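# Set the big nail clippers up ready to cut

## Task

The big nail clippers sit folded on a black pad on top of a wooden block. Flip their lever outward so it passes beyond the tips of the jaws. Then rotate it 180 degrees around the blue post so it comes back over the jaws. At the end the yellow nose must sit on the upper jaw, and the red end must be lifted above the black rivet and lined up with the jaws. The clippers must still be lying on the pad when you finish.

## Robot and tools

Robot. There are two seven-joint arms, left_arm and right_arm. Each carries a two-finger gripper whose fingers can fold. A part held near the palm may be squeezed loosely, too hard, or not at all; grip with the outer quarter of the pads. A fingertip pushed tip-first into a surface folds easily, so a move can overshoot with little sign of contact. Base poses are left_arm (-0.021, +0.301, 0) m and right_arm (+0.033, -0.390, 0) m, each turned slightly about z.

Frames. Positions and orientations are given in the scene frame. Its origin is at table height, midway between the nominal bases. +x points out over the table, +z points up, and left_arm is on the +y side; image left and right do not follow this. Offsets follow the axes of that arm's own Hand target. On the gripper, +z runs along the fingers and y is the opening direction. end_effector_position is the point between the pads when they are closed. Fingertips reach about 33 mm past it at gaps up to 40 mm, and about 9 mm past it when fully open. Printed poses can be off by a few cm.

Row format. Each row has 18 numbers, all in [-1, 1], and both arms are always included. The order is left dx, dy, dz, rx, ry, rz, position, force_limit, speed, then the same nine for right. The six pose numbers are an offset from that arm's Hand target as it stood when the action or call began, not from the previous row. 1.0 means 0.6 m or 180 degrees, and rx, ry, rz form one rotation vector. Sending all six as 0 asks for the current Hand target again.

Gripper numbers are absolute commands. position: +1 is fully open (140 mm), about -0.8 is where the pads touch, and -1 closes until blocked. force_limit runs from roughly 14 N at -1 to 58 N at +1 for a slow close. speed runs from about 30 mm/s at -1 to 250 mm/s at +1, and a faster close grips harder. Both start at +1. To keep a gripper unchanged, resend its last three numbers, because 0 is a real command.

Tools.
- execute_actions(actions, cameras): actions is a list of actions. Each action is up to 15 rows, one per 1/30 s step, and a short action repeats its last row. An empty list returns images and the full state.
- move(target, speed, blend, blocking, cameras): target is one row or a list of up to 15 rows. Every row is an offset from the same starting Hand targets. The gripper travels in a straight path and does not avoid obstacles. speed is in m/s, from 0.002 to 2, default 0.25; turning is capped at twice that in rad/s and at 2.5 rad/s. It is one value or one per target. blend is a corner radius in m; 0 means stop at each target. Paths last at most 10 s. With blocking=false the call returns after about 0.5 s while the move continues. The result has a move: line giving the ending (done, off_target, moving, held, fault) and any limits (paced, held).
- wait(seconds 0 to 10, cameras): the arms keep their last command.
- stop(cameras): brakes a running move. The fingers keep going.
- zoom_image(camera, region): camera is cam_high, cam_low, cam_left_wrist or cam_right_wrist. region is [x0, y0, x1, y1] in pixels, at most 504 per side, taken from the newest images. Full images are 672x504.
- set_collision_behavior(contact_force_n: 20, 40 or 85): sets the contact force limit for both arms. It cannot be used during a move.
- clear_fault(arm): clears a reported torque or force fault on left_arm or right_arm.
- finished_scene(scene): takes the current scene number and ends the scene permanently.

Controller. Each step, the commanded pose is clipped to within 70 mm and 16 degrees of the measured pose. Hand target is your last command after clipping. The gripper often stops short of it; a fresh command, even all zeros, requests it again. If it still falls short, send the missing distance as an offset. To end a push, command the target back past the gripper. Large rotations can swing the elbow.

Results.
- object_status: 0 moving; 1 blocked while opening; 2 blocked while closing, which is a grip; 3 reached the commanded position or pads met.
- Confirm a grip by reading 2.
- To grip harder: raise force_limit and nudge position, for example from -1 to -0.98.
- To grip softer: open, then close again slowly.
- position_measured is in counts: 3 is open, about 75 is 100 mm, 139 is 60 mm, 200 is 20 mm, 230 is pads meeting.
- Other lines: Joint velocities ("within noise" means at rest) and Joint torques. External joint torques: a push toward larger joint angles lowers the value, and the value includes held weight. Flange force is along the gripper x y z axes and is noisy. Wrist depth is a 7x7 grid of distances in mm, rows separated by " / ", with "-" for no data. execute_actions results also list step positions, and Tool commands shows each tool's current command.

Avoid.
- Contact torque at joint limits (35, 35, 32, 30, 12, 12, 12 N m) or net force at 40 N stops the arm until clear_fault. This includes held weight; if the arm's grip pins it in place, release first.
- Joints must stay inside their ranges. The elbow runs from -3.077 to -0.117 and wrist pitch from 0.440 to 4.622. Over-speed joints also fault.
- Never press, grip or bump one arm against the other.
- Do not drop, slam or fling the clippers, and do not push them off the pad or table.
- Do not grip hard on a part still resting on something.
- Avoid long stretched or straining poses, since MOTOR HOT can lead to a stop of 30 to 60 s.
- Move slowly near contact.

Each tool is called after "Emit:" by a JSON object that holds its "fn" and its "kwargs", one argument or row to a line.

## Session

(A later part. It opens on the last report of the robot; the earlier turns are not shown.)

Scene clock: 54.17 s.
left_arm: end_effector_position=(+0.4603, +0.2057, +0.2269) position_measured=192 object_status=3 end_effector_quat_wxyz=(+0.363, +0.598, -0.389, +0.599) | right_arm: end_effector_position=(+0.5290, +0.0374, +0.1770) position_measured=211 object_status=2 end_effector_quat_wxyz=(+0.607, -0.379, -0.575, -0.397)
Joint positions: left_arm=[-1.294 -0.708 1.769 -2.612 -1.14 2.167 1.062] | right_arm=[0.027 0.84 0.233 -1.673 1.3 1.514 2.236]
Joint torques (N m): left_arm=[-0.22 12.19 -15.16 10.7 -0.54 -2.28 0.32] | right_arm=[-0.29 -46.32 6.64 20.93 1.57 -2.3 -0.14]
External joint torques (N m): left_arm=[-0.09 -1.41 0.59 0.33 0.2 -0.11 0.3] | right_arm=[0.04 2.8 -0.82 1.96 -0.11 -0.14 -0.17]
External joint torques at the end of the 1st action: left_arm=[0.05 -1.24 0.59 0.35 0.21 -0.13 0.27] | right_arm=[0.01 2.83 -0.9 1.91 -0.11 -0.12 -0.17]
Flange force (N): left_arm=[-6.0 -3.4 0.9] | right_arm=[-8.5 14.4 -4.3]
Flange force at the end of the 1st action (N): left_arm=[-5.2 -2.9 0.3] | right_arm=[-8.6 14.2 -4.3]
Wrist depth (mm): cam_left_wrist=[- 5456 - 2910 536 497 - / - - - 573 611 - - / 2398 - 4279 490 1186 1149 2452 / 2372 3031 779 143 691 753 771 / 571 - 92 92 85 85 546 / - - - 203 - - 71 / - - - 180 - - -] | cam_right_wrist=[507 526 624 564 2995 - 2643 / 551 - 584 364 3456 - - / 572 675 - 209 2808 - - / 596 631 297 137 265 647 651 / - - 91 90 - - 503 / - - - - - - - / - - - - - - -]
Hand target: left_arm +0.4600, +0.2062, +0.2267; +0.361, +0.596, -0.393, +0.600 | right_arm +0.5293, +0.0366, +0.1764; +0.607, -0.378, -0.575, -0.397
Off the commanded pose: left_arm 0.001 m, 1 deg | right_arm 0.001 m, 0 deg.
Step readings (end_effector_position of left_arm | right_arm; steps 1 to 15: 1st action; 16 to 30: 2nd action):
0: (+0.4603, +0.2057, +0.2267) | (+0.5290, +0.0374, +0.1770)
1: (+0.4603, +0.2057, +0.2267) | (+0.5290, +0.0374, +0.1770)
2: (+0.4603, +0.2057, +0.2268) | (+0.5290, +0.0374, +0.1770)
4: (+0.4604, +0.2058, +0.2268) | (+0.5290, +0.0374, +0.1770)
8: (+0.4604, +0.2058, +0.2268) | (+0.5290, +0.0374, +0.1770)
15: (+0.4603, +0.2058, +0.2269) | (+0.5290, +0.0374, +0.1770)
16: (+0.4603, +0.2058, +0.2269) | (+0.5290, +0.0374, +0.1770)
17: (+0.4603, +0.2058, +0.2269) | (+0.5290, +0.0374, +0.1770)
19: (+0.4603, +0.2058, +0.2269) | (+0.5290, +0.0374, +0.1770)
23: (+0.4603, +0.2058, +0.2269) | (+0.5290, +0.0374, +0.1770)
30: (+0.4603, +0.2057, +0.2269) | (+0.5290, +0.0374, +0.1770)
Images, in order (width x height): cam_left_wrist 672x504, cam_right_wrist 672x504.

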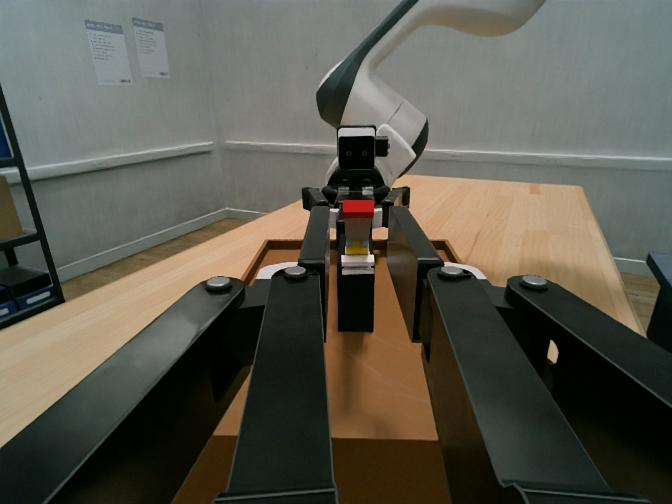

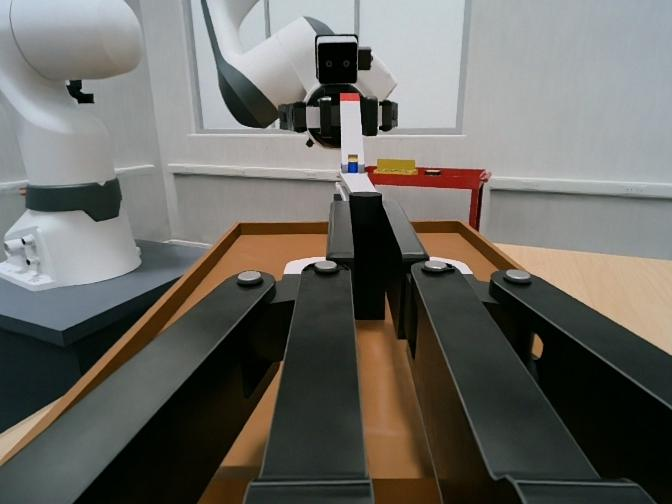

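Emit:
{"fn": "move", "kwargs": {
  "target": [
    [0,0,-0.1167,0,0,0,-0.5,-1,-1, 0,0,0,0,0,0,-1,-1,-1],
    [0.1883,0,-0.0783,0,-0.1667,0,-0.5,-1,-1, 0,0,0,0,0,0,-1,-1,-1],
    [0.2408,-0.0065,0.1005,0,-0.4944,0,-0.5,-1,-1, 0,0,0,0,0,0,-1,-1,-1]
  ],
  "speed": [0.12,0.2,0.25],
  "blend": 0.015,
  "cameras": ["all"]
}}

Emit:
{"fn": "zoom_image", "kwargs": {
  "camera": "cam_left_wrist",
  "region": [270, 60, 450, 310]
}}

Scene clock: 60.87 s.
left_arm: end_effector_position=(+0.4855, +0.1474, +0.3703) position_measured=192 object_status=3 end_effector_quat_wxyz=(-0.016, +0.844, -0.537, +0.012) | right_arm: end_effector_position=(+0.5290, +0.0374, +0.1770) position_measured=211 object_status=2 end_effector_quat_wxyz=(+0.607, -0.379, -0.575, -0.397)
Joint positions: left_arm=[0.13 -0.151 -0.44 -1.845 -0.041 1.74 -0.699] | right_arm=[0.027 0.84 0.233 -1.673 1.3 1.514 2.236]
Joint velocities: left_arm=[-0.001 0 -0.001 0.001 0 0 -0.005] | right_arm=[within noise]
Joint torques (N m): left_arm=[0.2 -24.34 1.29 25.03 1.06 2.41 -0.24] | right_arm=[-0.29 -46.3 6.64 20.91 1.56 -2.3 -0.14]
External joint torques (N m): left_arm=[0.36 0.17 -0.48 0.33 0.24 -0.32 -0.24] | right_arm=[0.12 2.91 -0.77 1.87 -0.12 -0.14 -0.17]
Flange force (N): left_arm=[2.3 -1.6 -1.8] | right_arm=[-8.7 14.4 -4.2]
Wrist depth (mm): cam_left_wrist=[436 434 323 317 317 433 433 / 462 461 457 332 339 460 1331 / 492 492 480 353 358 494 1760 / 530 525 516 266 363 671 1505 / 555 - 92 546 85 85 74 / - - - 601 - - 71 / - - - - - - -] | cam_right_wrist=[501 629 - - 3078 2365 - / 545 4320 - 2918 - - - / 578 3873 - 236 2496 - - / 594 665 - 137 295 675 644 / - - 90 90 - - 508 / - - - - - - - / - - - - - - -]
Hand target: left_arm +0.4854, +0.1485, +0.3700; -0.018, +0.846, -0.533, +0.010 | right_arm +0.5293, +0.0366, +0.1764; +0.607, -0.378, -0.575, -0.397
Off the commanded pose: left_arm 0.001 m, 1 deg | right_arm 0.001 m, 0 deg.
move: done

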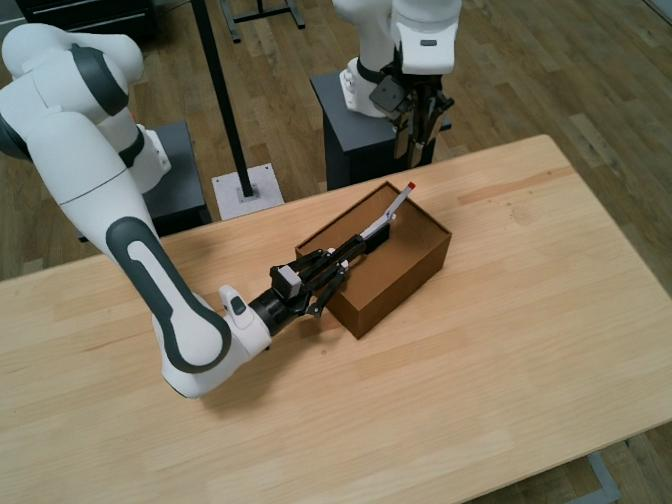

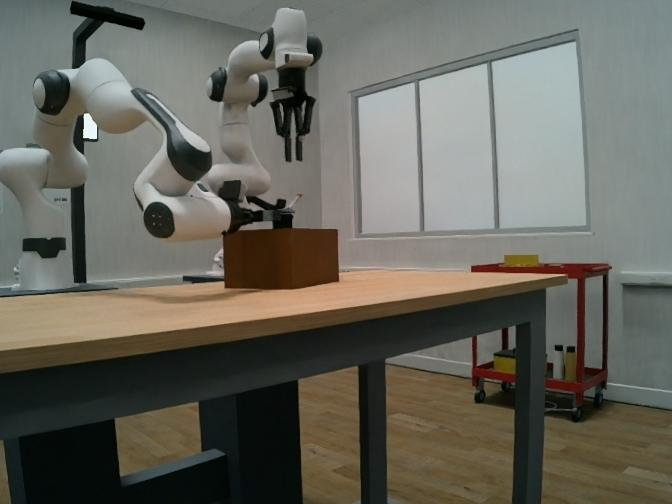

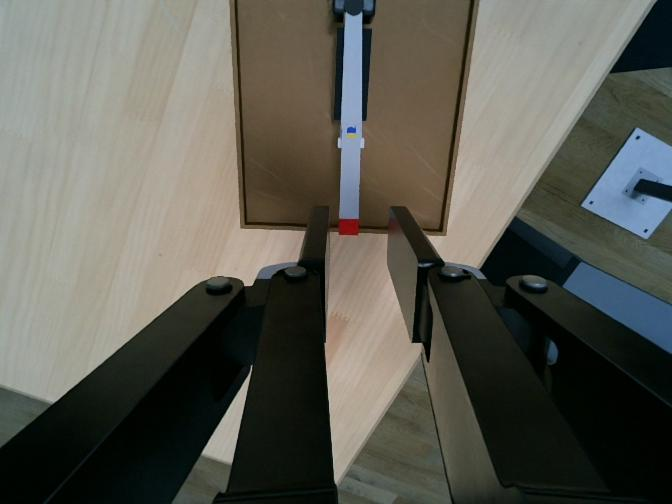

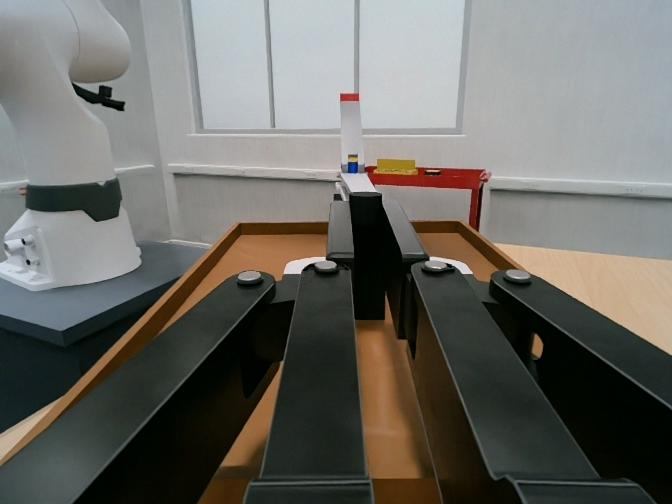

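Scaled by 2.016 from the camera's 672x504 image, which has a finer 960x720 frame.

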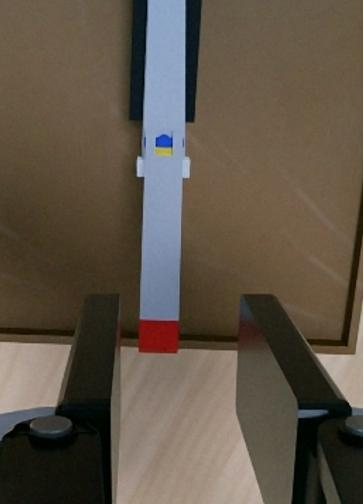

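Emit:
{"fn": "move", "kwargs": {
  "target": [
    [-0.0083,-0.0008,0.1,0,0,0.0128,-0.5,-1,-1, 0,0,0,0,0,0,-1,-1,-1],
    [-0.0083,-0.0008,0.1913,0,0,0.0128,-0.5,-1,-1, 0,0,0,0,0,0,-1,-1,-1]
  ],
  "speed": 0.1,
  "blend": 0.01,
  "cameras": ["cam_left_wrist","cam_right_wrist"]
}}

Emit:
{"fn": "zoom_image", "kwargs": {
  "camera": "cam_left_wrist",
  "region": [270, 70, 450, 330]
}}

Emit:
{"fn": "zoom_image", "kwargs": {
  "camera": "cam_right_wrist",
  "region": [270, 50, 450, 230]
}}

Scene clock: 63.53 s.
left_arm: end_effector_position=(+0.4874, +0.1562, +0.2555) position_measured=192 object_status=3 end_effector_quat_wxyz=(-0.016, +0.838, -0.546, +0.009) | right_arm: end_effector_position=(+0.5290, +0.0374, +0.1770) position_measured=211 object_status=2 end_effector_quat_wxyz=(+0.607, -0.379, -0.575, -0.397)
Joint positions: left_arm=[0.13 -0.12 -0.442 -2.107 -0.03 2.026 -0.674] | right_arm=[0.027 0.84 0.233 -1.673 1.3 1.514 2.236]
Joint velocities: left_arm=[0.002 0 0 -0.001 0.001 0.004 0] | right_arm=[within noise]
Joint torques (N m): left_arm=[-0.4 -25.99 0.83 23.74 0.99 2.97 0.12] | right_arm=[-0.28 -46.42 6.59 20.93 1.57 -2.3 -0.09]
External joint torques (N m): left_arm=[-0.42 -0.43 -0.7 -0.95 0.25 0.25 0.13] | right_arm=[0.04 2.65 -0.87 1.99 -0.1 -0.13 -0.12]
Flange force (N): left_arm=[-2.1 3.8 2.1] | right_arm=[-8.2 14.3 -4.3]
Wrist depth (mm): cam_left_wrist=[333 333 217 212 217 219 330 / 352 351 229 170 230 343 353 / 374 376 252 166 243 373 378 / 401 400 254 157 130 393 1426 / 425 - 92 422 85 85 74 / - - - 465 - - 71 / - - - 503 - - -] | cam_right_wrist=[522 644 - 249 - - - / 557 2956 - 262 - 4239 2918 / 587 619 - 211 2119 2442 2390 / 596 640 347 137 266 663 657 / 515 - 90 90 - - 501 / - - - - - - - / - - - - - - -]
Hand target: left_arm +0.4878, +0.1553, +0.2554; -0.018, +0.835, -0.550, +0.010 | right_arm +0.5293, +0.0366, +0.1764; +0.607, -0.378, -0.575, -0.397
Off the commanded pose: left_arm 0.001 m, 1 deg | right_arm 0.001 m, 0 deg.
move: done
Images, in order (width x height): cam_left_wrist 672x504, cam_right_wrist 672x504.

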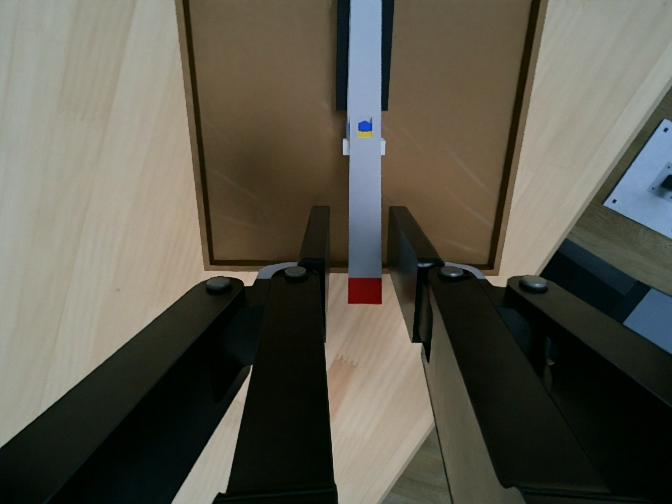

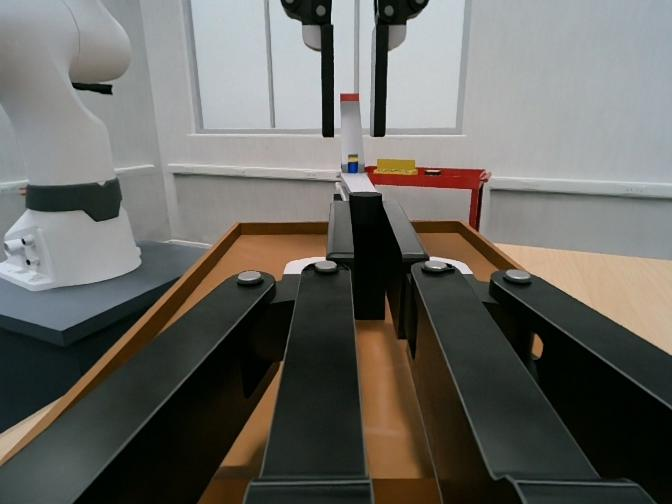

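Scaled by 1.938 from the camera's 672x504 image, which has a finer 960x720 frame.

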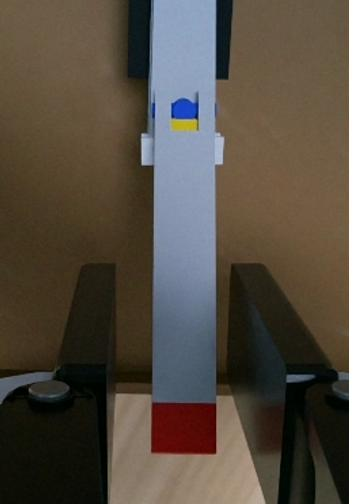

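Scaled by 2.800 from the camera's 672x504 image, which has a finer 960x720 frame.

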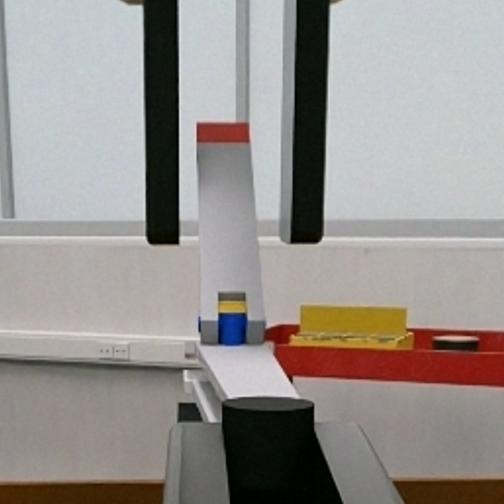

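Emit:
{"fn": "move", "kwargs": {
  "target": [
    [0,0.002,0,0,0,0,-0.585,-1,-0.5, 0,0,0,0,0,0,-1,-1,-1],
    [0.0031,-0.017,0,0,0,0.0833,-0.585,-1,-0.5, 0,0,0,0,0,0,-1,-1,-1],
    [0.01095,-0.03455,0,0,0,0.1667,-0.585,-1,-0.5, 0,0,0,0,0,0,-1,-1,-1],
    [0.0231,-0.04945,0,0,0,0.25,-0.585,-1,-0.5, 0,0,0,0,0,0,-1,-1,-1],
    [0.0387,-0.0607,0,0,0,0.3333,-0.585,-1,-0.5, 0,0,0,0,0,0,-1,-1,-1],
    [0.0567,-0.06755,0,0,0,0.4167,-0.585,-1,-0.5, 0,0,0,0,0,0,-1,-1,-1]
  ],
  "speed": 0.13,
  "blend": [0,0.003,0.003,0.003,0.003,0],
  "cameras": ["cam_left_wrist","cam_right_wrist"]
}}

Emit:
{"fn": "zoom_image", "kwargs": {
  "camera": "cam_left_wrist",
  "region": [240, 40, 450, 330]
}}

Emit:
{"fn": "zoom_image", "kwargs": {
  "camera": "cam_right_wrist",
  "region": [270, 50, 450, 230]
}}

Scene clock: 71.47 s.
left_arm: end_effector_position=(+0.5388, +0.1403, +0.2571) position_measured=203 object_status=3 end_effector_quat_wxyz=(+0.020, -0.333, +0.943, +0.002) | right_arm: end_effector_position=(+0.5292, +0.0370, +0.1767) position_measured=211 object_status=2 end_effector_quat_wxyz=(+0.607, -0.379, -0.575, -0.397)
Joint positions: left_arm=[0.104 0.055 -0.443 -1.916 0.056 1.996 0.569] | right_arm=[0.027 0.84 0.232 -1.673 1.3 1.514 2.236]
Joint velocities: left_arm=[0 0.001 0 -0.001 0 0 0.005] | right_arm=[within noise]
Joint torques (N m): left_arm=[-0.14 -31.33 -1.03 24.82 0.62 2.35 0.18] | right_arm=[-0.15 -46.38 6.89 20.96 1.61 -2.34 -0.14]
External joint torques (N m): left_arm=[-0.16 0.17 -0.33 0.1 -0.11 -0.25 0.18] | right_arm=[0.12 2.76 -0.6 1.99 -0.07 -0.17 -0.17]
Flange force (N): left_arm=[-0.5 -0.8 -0.8] | right_arm=[-8.4 14.5 -4.1]
Wrist depth (mm): cam_left_wrist=[217 212 215 218 219 218 335 / 229 227 179 181 232 233 355 / 369 245 244 166 245 376 375 / 398 398 254 156 255 404 403 / 426 - 93 91 85 84 425 / - - - - - - - / - - - - - - -] | cam_right_wrist=[506 638 - - 215 3510 2390 / 551 3456 - - 226 - - / 578 3353 - 207 1988 3164 3078 / 594 633 333 137 296 655 638 / - - 91 90 - - 503 / - - - - - - - / - - - - - - -]
Hand target: left_arm +0.5385, +0.1401, +0.2569; +0.020, -0.328, +0.945, +0.003 | right_arm +0.5293, +0.0366, +0.1764; +0.607, -0.378, -0.575, -0.397
Off the commanded pose: left_arm 0.000 m, 1 deg | right_arm 0.001 m, 0 deg.
move: done
Images, in order (width x height): cam_left_wrist 672x504, cam_right_wrist 672x504.

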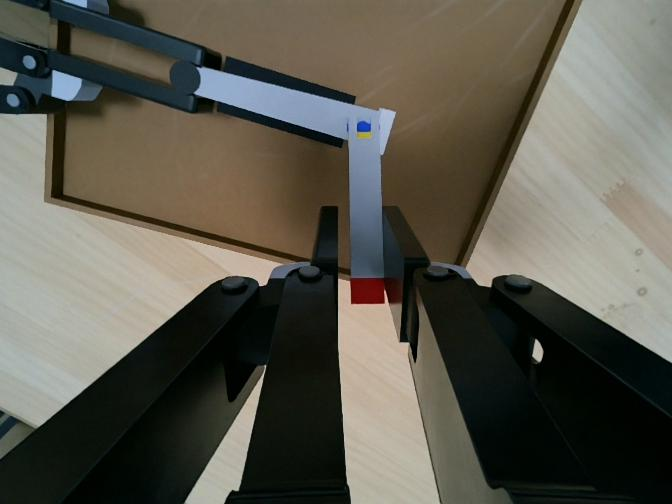

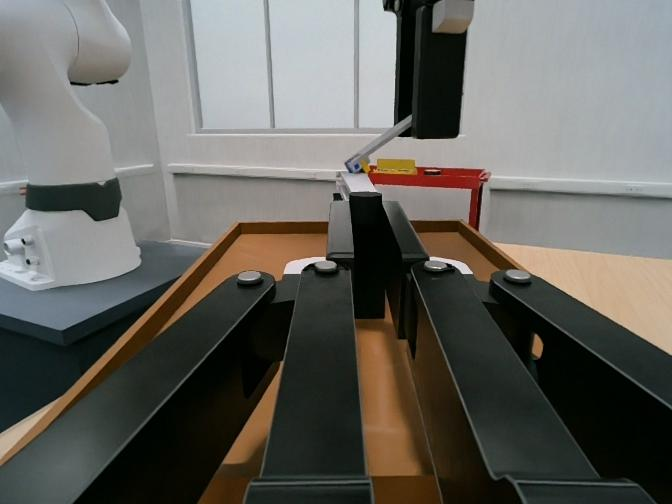

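Scaled by 1.738 from the camera's 672x504 image, which has a finer 960x720 frame.

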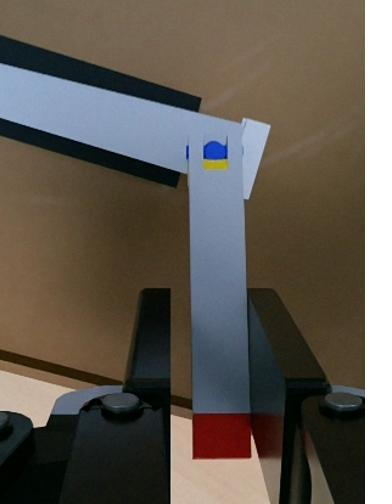

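Scaled by 2.800 from the camera's 672x504 image, which has a finer 960x720 frame.

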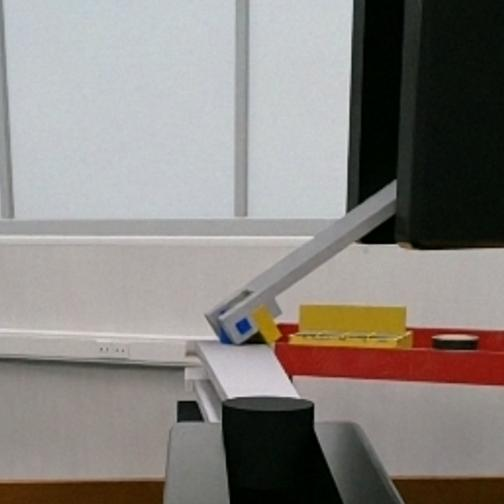

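Emit:
{"fn": "move", "kwargs": {
  "target": [
    [0.0034,-0.0192,0,0,0,0.0833,-0.585,-1,-0.5, 0,0,0,0,0,0,-1,-1,-1],
    [0.0117,-0.0368,0,0,0,0.1667,-0.585,-1,-0.5, 0,0,0,0,0,0,-1,-1,-1],
    [0.0242,-0.0517,0,0,0,0.25,-0.585,-1,-0.5, 0,0,0,0,0,0,-1,-1,-1],
    [0.0402,-0.0628,0,0,0,0.3333,-0.585,-1,-0.5, 0,0,0,0,0,0,-1,-1,-1],
    [0.0585,-0.0694,0,0,0,0.4167,-0.585,-1,-0.5, 0,0,0,0,0,0,-1,-1,-1],
    [0.0779,-0.0711,0,0,0,0.5,-0.585,-1,-0.5, 0,0,0,0,0,0,-1,-1,-1]
  ],
  "speed": 0.13,
  "blend": 0.003,
  "cameras": ["cam_left_wrist","cam_right_wrist"]
}}

Emit:
{"fn": "zoom_image", "kwargs": {
  "camera": "cam_left_wrist",
  "region": [240, 40, 450, 330]
}}

Emit:
{"fn": "zoom_image", "kwargs": {
  "camera": "cam_right_wrist",
  "region": [270, 50, 450, 230]
}}

Scene clock: 79.50 s.
left_arm: end_effector_position=(+0.5282, +0.0789, +0.2547) position_measured=203 object_status=3 end_effector_quat_wxyz=(+0.011, +0.433, +0.901, +0.018) | right_arm: end_effector_position=(+0.5292, +0.0370, +0.1767) position_measured=211 object_status=2 end_effector_quat_wxyz=(+0.607, -0.379, -0.575, -0.397)
Joint positions: left_arm=[0.149 0.107 -0.612 -1.871 0.105 1.979 2.004] | right_arm=[0.027 0.84 0.232 -1.673 1.3 1.514 2.236]
Joint velocities: left_arm=[0.001 0.001 0 -0.001 0 0 0.005] | right_arm=[within noise]
Joint torques (N m): left_arm=[0.07 -32.01 -2.38 23.77 0.44 2.78 0.23] | right_arm=[-0.26 -46.37 6.92 20.85 1.64 -2.29 -0.1]
External joint torques (N m): left_arm=[0.13 -1.53 -0.43 -0.74 -0.4 0.29 0.23] | right_arm=[0.02 2.87 -0.57 1.81 -0.04 -0.12 -0.13]
Flange force (N): left_arm=[9.2 -4.5 0.5] | right_arm=[-8.4 14.1 -4.0]
Wrist depth (mm): cam_left_wrist=[336 333 216 218 218 218 335 / 350 350 232 228 229 233 353 / 372 374 244 166 243 369 374 / 394 390 255 153 252 395 395 / 420 - 93 91 85 84 417 / - - - - - - - / - - - - - - -] | cam_right_wrist=[505 661 - 177 176 2119 - / 551 - - 177 186 2181 2956 / 573 4405 - 208 2553 - - / 598 624 299 137 137 665 635 / - - 90 90 - - 504 / - - - - - - - / - - - - - - -]
Hand target: left_arm +0.5282, +0.0776, +0.2554; +0.012, +0.436, +0.900, +0.016 | right_arm +0.5293, +0.0366, +0.1764; +0.607, -0.378, -0.575, -0.397
Off the commanded pose: left_arm 0.001 m, 1 deg | right_arm 0.001 m, 0 deg.
move: done
Images, in order (width x height): cam_left_wrist 672x504, cam_right_wrist 672x504.

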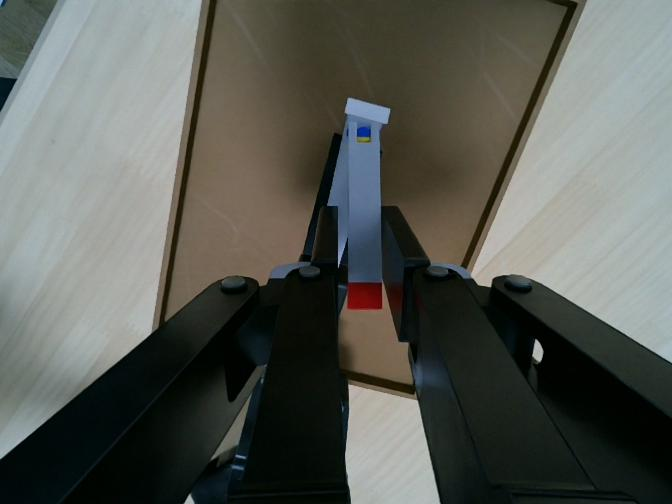

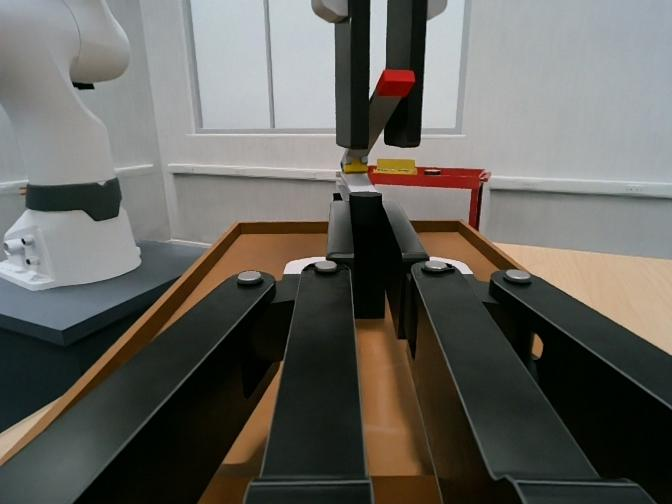

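Scaled by 1.738 from the camera's 672x504 image, which has a finer 960x720 frame.

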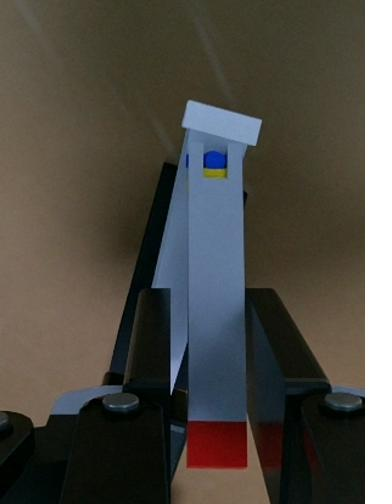

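Scaled by 2.800 from the camera's 672x504 image, which has a finer 960x720 frame.

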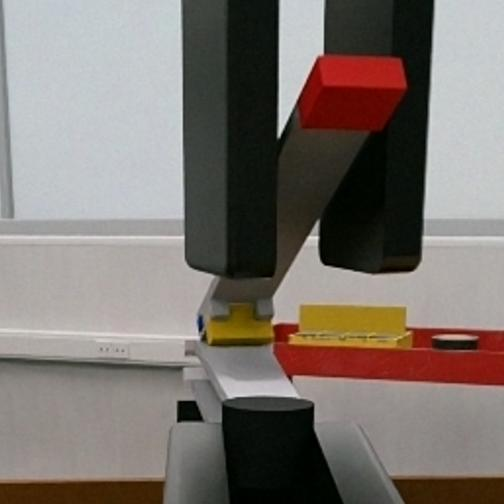

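Emit:
{"fn": "move", "kwargs": {
  "target": [
    [0.0007,-0.0081,0,0,0,0.0347,-0.585,-1,-0.5,0,0,0,0,0,0,-1,-1,-1],
    [0.0024,-0.0160,0,0,0,0.0694,-0.585,-1,-0.5,0,0,0,0,0,0,-1,-1,-1]
  ],
  "blend": 0.003,
  "speed": 0.1,
  "cameras": ["cam_left_wrist","cam_right_wrist","cam_high"]
}}

Scene clock: 83.50 s.
left_arm: end_effector_position=(+0.5199, +0.0742, +0.2544) position_measured=203 object_status=3 end_effector_quat_wxyz=(+0.009, +0.528, +0.849, +0.019) | right_arm: end_effector_position=(+0.5292, +0.0370, +0.1767) position_measured=211 object_status=2 end_effector_quat_wxyz=(+0.607, -0.379, -0.575, -0.397)
Joint positions: left_arm=[0.158 0.087 -0.629 -1.894 0.095 1.985 2.215] | right_arm=[0.027 0.84 0.232 -1.673 1.3 1.514 2.236]
Joint velocities: left_arm=[-0.001 -0.001 0.001 -0.001 0.001 0.001 0.007] | right_arm=[within noise]
Joint torques (N m): left_arm=[-0.01 -30.99 -2.06 23.69 0.41 2.79 0.18] | right_arm=[-0.19 -46.43 6.94 20.93 1.62 -2.29 -0.11]
External joint torques (N m): left_arm=[0.22 -1.45 -0.26 -0.82 -0.44 0.28 0.17] | right_arm=[-0.08 2.63 -0.64 2 -0.05 -0.12 -0.15]
Flange force (N): left_arm=[8.3 -6.3 0.6] | right_arm=[-8.1 14.2 -4.2]
Wrist depth (mm): cam_left_wrist=[340 334 218 218 221 220 333 / 360 354 231 229 229 345 350 / 371 372 243 193 244 367 371 / 395 395 252 142 252 389 395 / 419 - 93 92 85 84 417 / - - - - - - - / - - - - - - -] | cam_right_wrist=[529 - - 168 - - - / 547 - - 187 2496 - - / 576 3683 - 207 2995 2675 2224 / 599 629 - 138 123 729 669 / - - 90 90 - - 508 / - - - - - - - / - - - - - - -]
Hand target: left_arm +0.5198, +0.0728, +0.2550; +0.010, +0.532, +0.847, +0.018 | right_arm +0.5293, +0.0366, +0.1764; +0.607, -0.378, -0.575, -0.397
Off the commanded pose: left_arm 0.002 m, 1 deg | right_arm 0.001 m, 0 deg.
move: done
Images, in order (width x height): cam_high 672x504, cam_left_wrist 672x504, cam_right_wrist 672x504.

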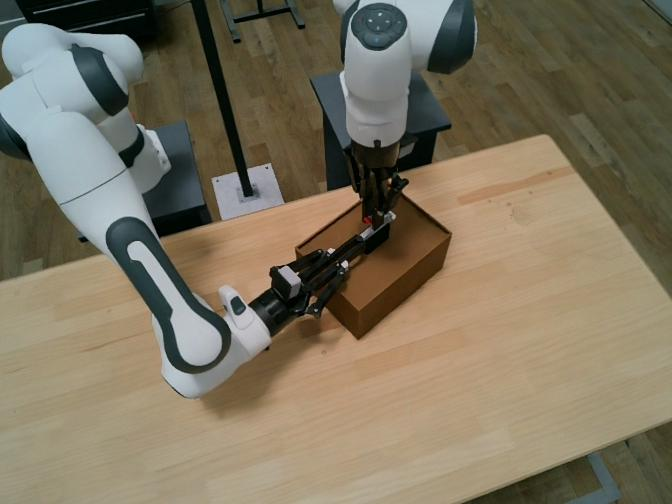

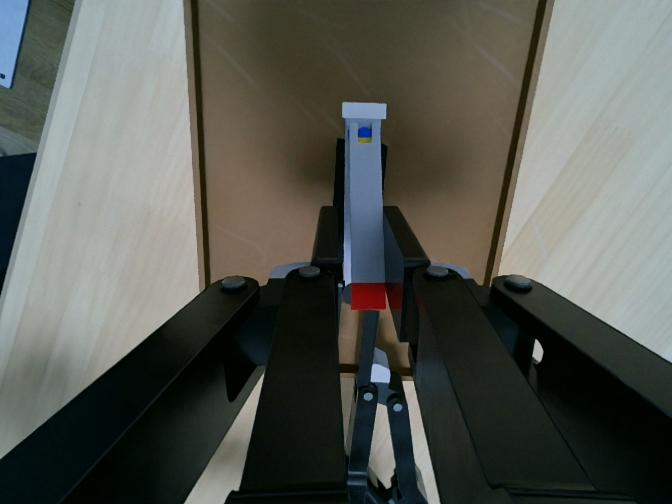

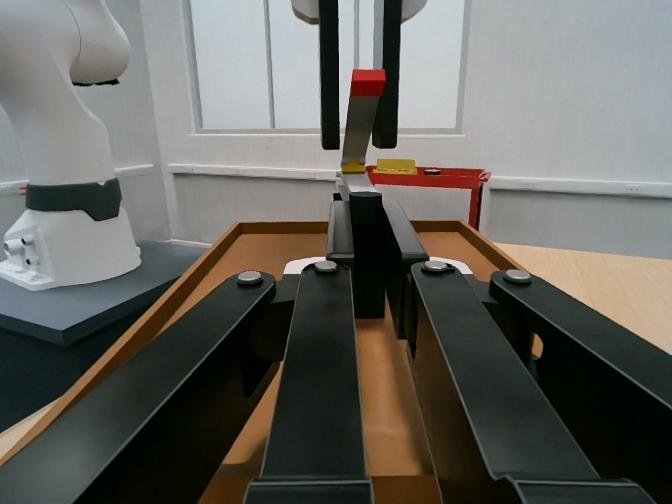

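Emit:
{"fn": "zoom_image", "kwargs": {
  "camera": "cam_right_wrist",
  "region": [280, 50, 460, 230]
}}

Emit:
{"fn": "zoom_image", "kwargs": {
  "camera": "cam_left_wrist",
  "region": [280, 90, 460, 330]
}}

Scaled by 2.800 from the camera's 672x504 image, which has a finer 960x720 frame.

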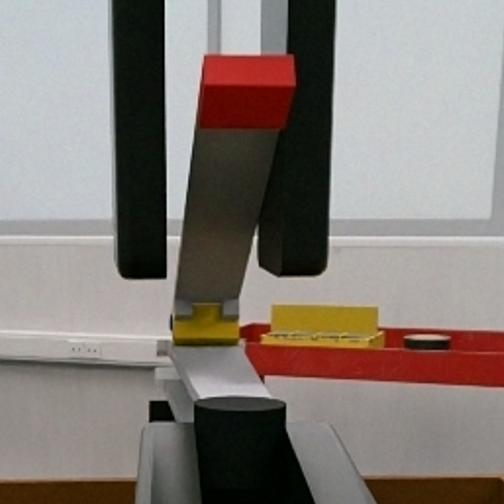

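Scaled by 2.100 from the camera's 672x504 image, which has a finer 960x720 frame.

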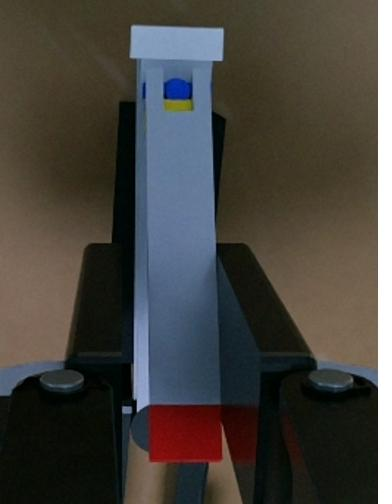

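Emit:
{"fn": "move", "kwargs": {
  "target": [0.0002,-0.0018,0,0,0,0.0056,-0.585,-1,-0.5,0,0,0,0,0,0,-1,-1,-1],
  "speed": 0.05,
  "cameras": ["cam_left_wrist","cam_right_wrist"]
}}

Emit:
{"fn": "zoom_image", "kwargs": {
  "camera": "cam_right_wrist",
  "region": [280, 50, 460, 230]
}}

Emit:
{"fn": "zoom_image", "kwargs": {
  "camera": "cam_left_wrist",
  "region": [280, 90, 460, 330]
}}

Scene clock: 85.70 s.
left_arm: end_effector_position=(+0.5191, +0.0741, +0.2544) position_measured=203 object_status=3 end_effector_quat_wxyz=(+0.009, +0.535, +0.844, +0.019) | right_arm: end_effector_position=(+0.5292, +0.0370, +0.1767) position_measured=211 object_status=2 end_effector_quat_wxyz=(+0.607, -0.379, -0.575, -0.397)
Joint positions: left_arm=[0.158 0.084 -0.629 -1.898 0.093 1.986 2.233] | right_arm=[0.027 0.84 0.232 -1.673 1.3 1.514 2.236]
Joint velocities: left_arm=[0 0 0 0 -0.001 0 0.006] | right_arm=[within noise]
Joint torques (N m): left_arm=[-0.13 -30.89 -1.99 23.66 0.43 2.74 0.2] | right_arm=[-0.25 -46.4 6.9 20.95 1.63 -2.29 -0.15]
External joint torques (N m): left_arm=[-0.21 -1.52 -0.54 -0.88 -0.44 0.23 0.19] | right_arm=[0.01 2.72 -0.6 1.97 -0.05 -0.12 -0.18]
Flange force (N): left_arm=[7.8 -7.0 0.6] | right_arm=[-8.3 14.3 -4.1]
Wrist depth (mm): cam_left_wrist=[342 333 218 218 218 220 333 / 360 351 233 227 230 234 351 / 376 372 240 166 242 367 374 / 398 394 252 142 127 390 395 / 420 - 93 91 85 84 416 / - - - - - - - / - - - - - - -] | cam_right_wrist=[520 - - 171 - - - / 545 - - 184 2675 3209 - / 573 591 - 209 - - - / 594 633 302 137 137 669 653 / 509 - 91 90 - - 506 / - - - - - - - / - - - - - - -]
Hand target: left_arm +0.5188, +0.0725, +0.2549; +0.010, +0.539, +0.842, +0.018 | right_arm +0.5293, +0.0366, +0.1764; +0.607, -0.378, -0.575, -0.397
Off the commanded pose: left_arm 0.002 m, 1 deg | right_arm 0.001 m, 0 deg.
move: done
Images, in order (width x height): cam_left_wrist 672x504, cam_right_wrist 672x504.

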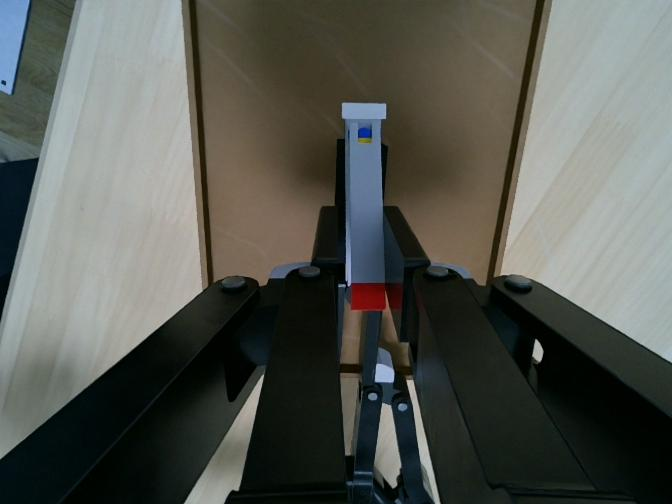

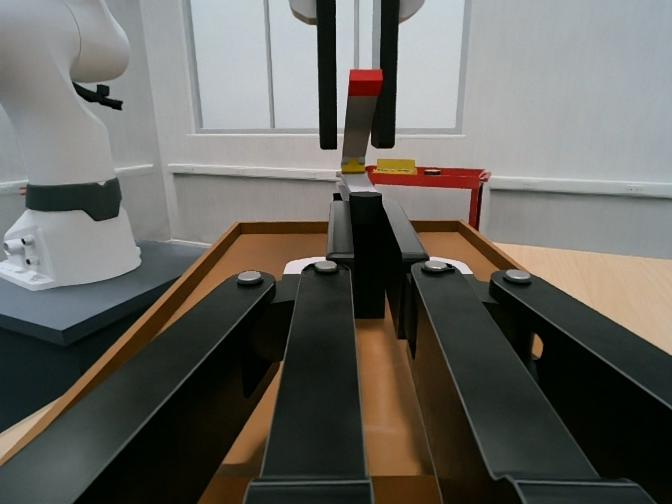

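Scaled by 2.800 from the camera's 672x504 image, which has a finer 960x720 frame.

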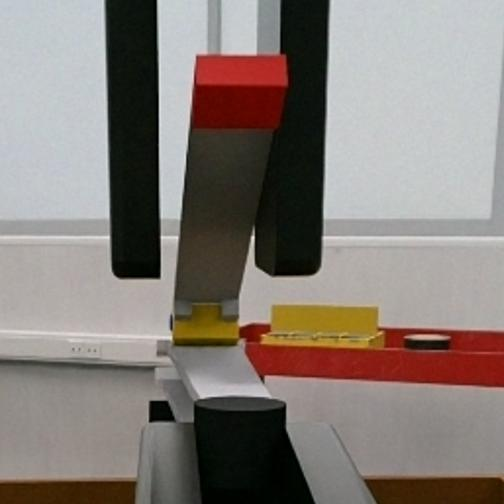

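Scaled by 2.100 from the camera's 672x504 image, which has a finer 960x720 frame.

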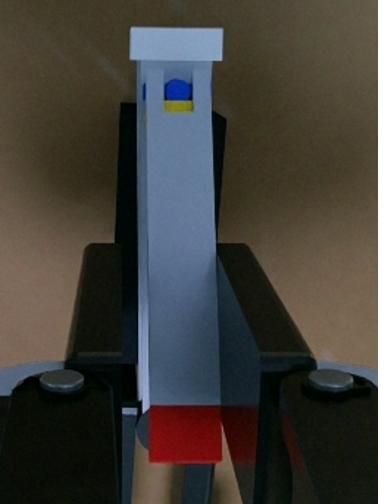

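Emit:
{"fn": "move", "kwargs": {
  "target": [
    [0,0,0,0,0,0,-0.45,-1,-1,0,0,0,0,0,0,-1,-1,-1],
    [0,0,-0.06,0,0,0,-0.45,-1,-1,0,0,0,0,0,0,-1,-1,-1],
    [0,0,-0.2,0,0,0,-0.45,-1,-1,0,0,0,0,0,0,-1,-1,-1]
  ],
  "speed": [0.1,0.08,0.2],
  "blend": [0,0.003,0],
  "cameras": ["cam_left_wrist","cam_right_wrist"]
}}

Emit:
{"fn": "zoom_image", "kwargs": {
  "camera": "cam_right_wrist",
  "region": [280, 50, 460, 230]
}}

Emit:
{"fn": "zoom_image", "kwargs": {
  "camera": "cam_left_wrist",
  "region": [260, 130, 460, 330]
}}

Scene clock: 89.27 s.
left_arm: end_effector_position=(+0.5156, +0.0713, +0.3750) position_measured=186 object_status=3 end_effector_quat_wxyz=(+0.012, +0.535, +0.845, +0.018) | right_arm: end_effector_position=(+0.5292, +0.0370, +0.1767) position_measured=211 object_status=2 end_effector_quat_wxyz=(+0.607, -0.379, -0.575, -0.397)
Joint positions: left_arm=[0.153 0.054 -0.633 -1.622 0.065 1.692 2.252] | right_arm=[0.027 0.84 0.232 -1.673 1.3 1.514 2.236]
Joint velocities: left_arm=[0 0 -0.001 0 0.001 -0.004 0.002] | right_arm=[within noise]
Joint torques (N m): left_arm=[-0.4 -28.51 -1.53 24.72 0.87 2.3 0.27] | right_arm=[-0.24 -46.44 6.95 20.88 1.62 -2.29 -0.13]
External joint torques (N m): left_arm=[-0.3 -0.16 -0.47 0.41 -0.07 -0.22 0.26] | right_arm=[0.04 2.63 -0.51 1.95 -0.05 -0.12 -0.16]
Flange force (N): left_arm=[-1.1 0.7 -1.8] | right_arm=[-8.1 14.1 -3.9]
Wrist depth (mm): cam_left_wrist=[1315 451 434 330 330 443 441 / 1347 473 462 329 348 464 460 / 876 493 489 270 531 494 488 / 646 523 515 321 142 526 521 / 651 - 91 348 87 87 543 / - - - 376 - - 70 / - - - 380 - - -] | cam_right_wrist=[527 3566 - 3036 - - - / 521 - 4085 188 2995 2707 - / 573 3404 - 207 3304 2442 - / 599 651 301 137 124 642 638 / 511 - 90 90 - - 506 / - - - - - - - / - - - - - - -]
Hand target: left_arm +0.5145, +0.0702, +0.3748; +0.010, +0.539, +0.842, +0.018 | right_arm +0.5293, +0.0366, +0.1764; +0.607, -0.378, -0.575, -0.397
Off the commanded pose: left_arm 0.002 m, 1 deg | right_arm 0.001 m, 0 deg.
move: done
Images, in order (width x height): cam_left_wrist 672x504, cam_right_wrist 672x504.

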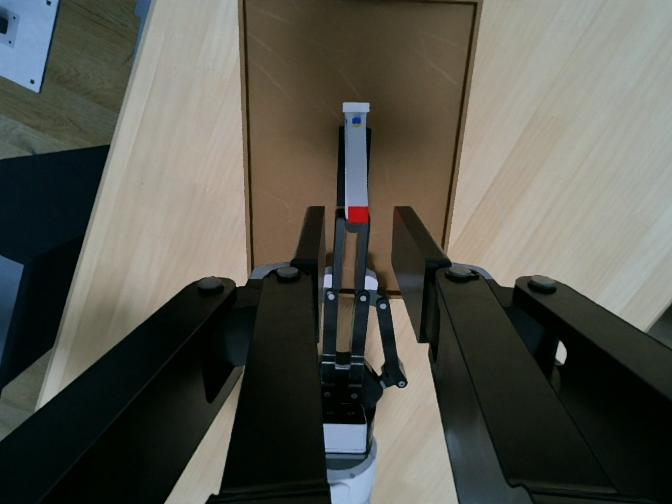

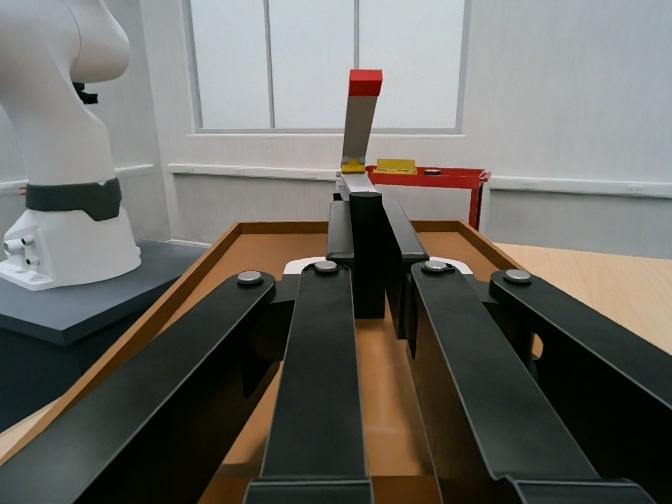

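Scaled by 2.800 from the camera's 672x504 image, which has a finer 960x720 frame.

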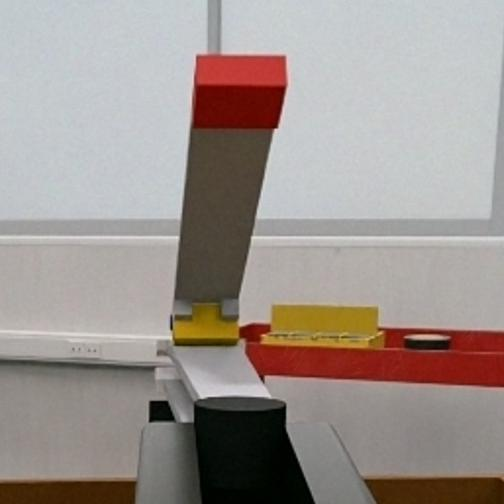

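Scaled by 2.520 from the camera's 672x504 image, which has a finer 960x720 frame.

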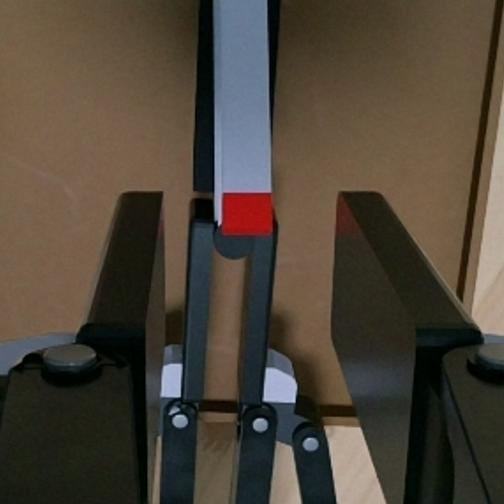

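Emit:
{"fn": "move", "kwargs": {
  "target": [
    [-0.025,0.0078,0,0,0,0,-0.78,-1,-0.5,0,0,0,0,0,0,-1,-1,-1],
    [-0.025,0.0078,0.1,0,0,0,-0.78,-1,-0.5,0,0,0,0,0,0,-1,-1,-1]
  ],
  "speed": [0.1,0.15],
  "cameras": ["cam_left_wrist","cam_right_wrist"]
}}

Emit:
{"fn": "zoom_image", "kwargs": {
  "camera": "cam_right_wrist",
  "region": [280, 20, 460, 200]
}}

Emit:
{"fn": "zoom_image", "kwargs": {
  "camera": "cam_left_wrist",
  "region": [260, 130, 460, 330]
}}

Scene clock: 93.13 s.
left_arm: end_effector_position=(+0.5254, +0.0577, +0.3144) position_measured=227 object_status=3 end_effector_quat_wxyz=(+0.009, +0.543, +0.839, +0.016) | right_arm: end_effector_position=(+0.5292, +0.0370, +0.1767) position_measured=211 object_status=2 end_effector_quat_wxyz=(+0.607, -0.379, -0.575, -0.397)
Joint positions: left_arm=[0.132 0.109 -0.636 -1.717 0.097 1.825 2.233] | right_arm=[0.027 0.84 0.232 -1.673 1.3 1.514 2.236]
Joint velocities: left_arm=[0.001 0 0 0 0 0.004 0] | right_arm=[within noise]
Joint torques (N m): left_arm=[0.03 -31.95 -1.95 23.86 0.87 2.76 -0.23] | right_arm=[-0.24 -46.43 6.92 20.97 1.63 -2.28 -0.09]
External joint torques (N m): left_arm=[0.08 -1.37 0.09 -0.89 -0.06 0.25 -0.23] | right_arm=[0.05 2.54 -0.51 2.1 -0.03 -0.11 -0.12]
Flange force (N): left_arm=[6.9 -6.3 2.5] | right_arm=[-8.0 14.5 -4.0]
Wrist depth (mm): cam_left_wrist=[1186 388 272 271 270 381 385 / 1307 407 285 282 285 405 408 / 669 436 307 299 301 433 426 / 473 461 321 118 317 458 456 / 496 484 92 - 74 84 482 / - - - - - - - / - - - - - - -] | cam_right_wrist=[508 622 - 3120 - - - / 602 - - 187 - 2675 - / 573 610 - 208 2181 - - / 591 649 - 137 294 663 673 / - - 90 90 - - 498 / - - - - - - - / - - - - - - -]
Hand target: left_arm +0.5271, +0.0597, +0.3150; +0.010, +0.539, +0.842, +0.018 | right_arm +0.5293, +0.0366, +0.1764; +0.607, -0.378, -0.575, -0.397
Off the commanded pose: left_arm 0.003 m, 1 deg | right_arm 0.001 m, 0 deg.
move: done
Images, in order (width x height): cam_left_wrist 672x504, cam_right_wrist 672x504.

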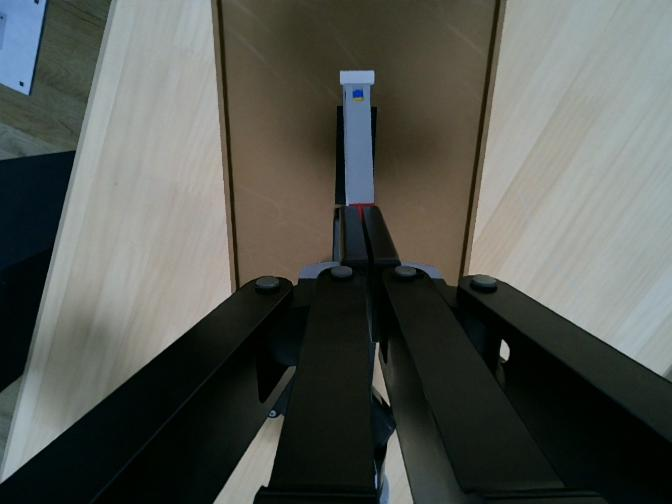

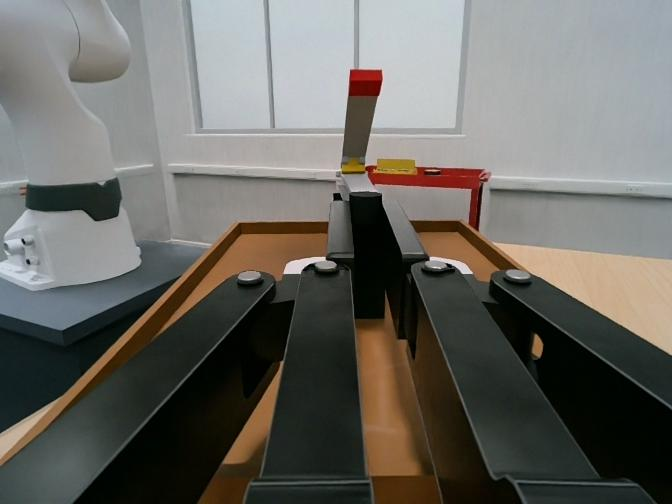

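Scaled by 2.800 from the camera's 672x504 image, which has a finer 960x720 frame.

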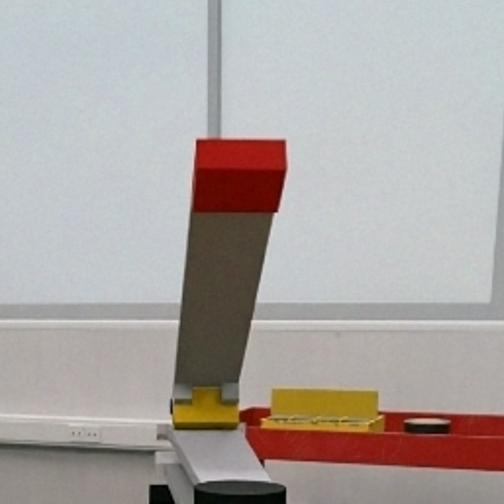

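Scaled by 2.520 from the camera's 672x504 image, which has a finer 960x720 frame.

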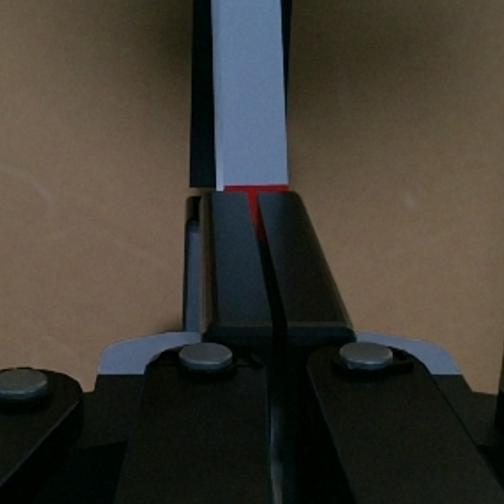

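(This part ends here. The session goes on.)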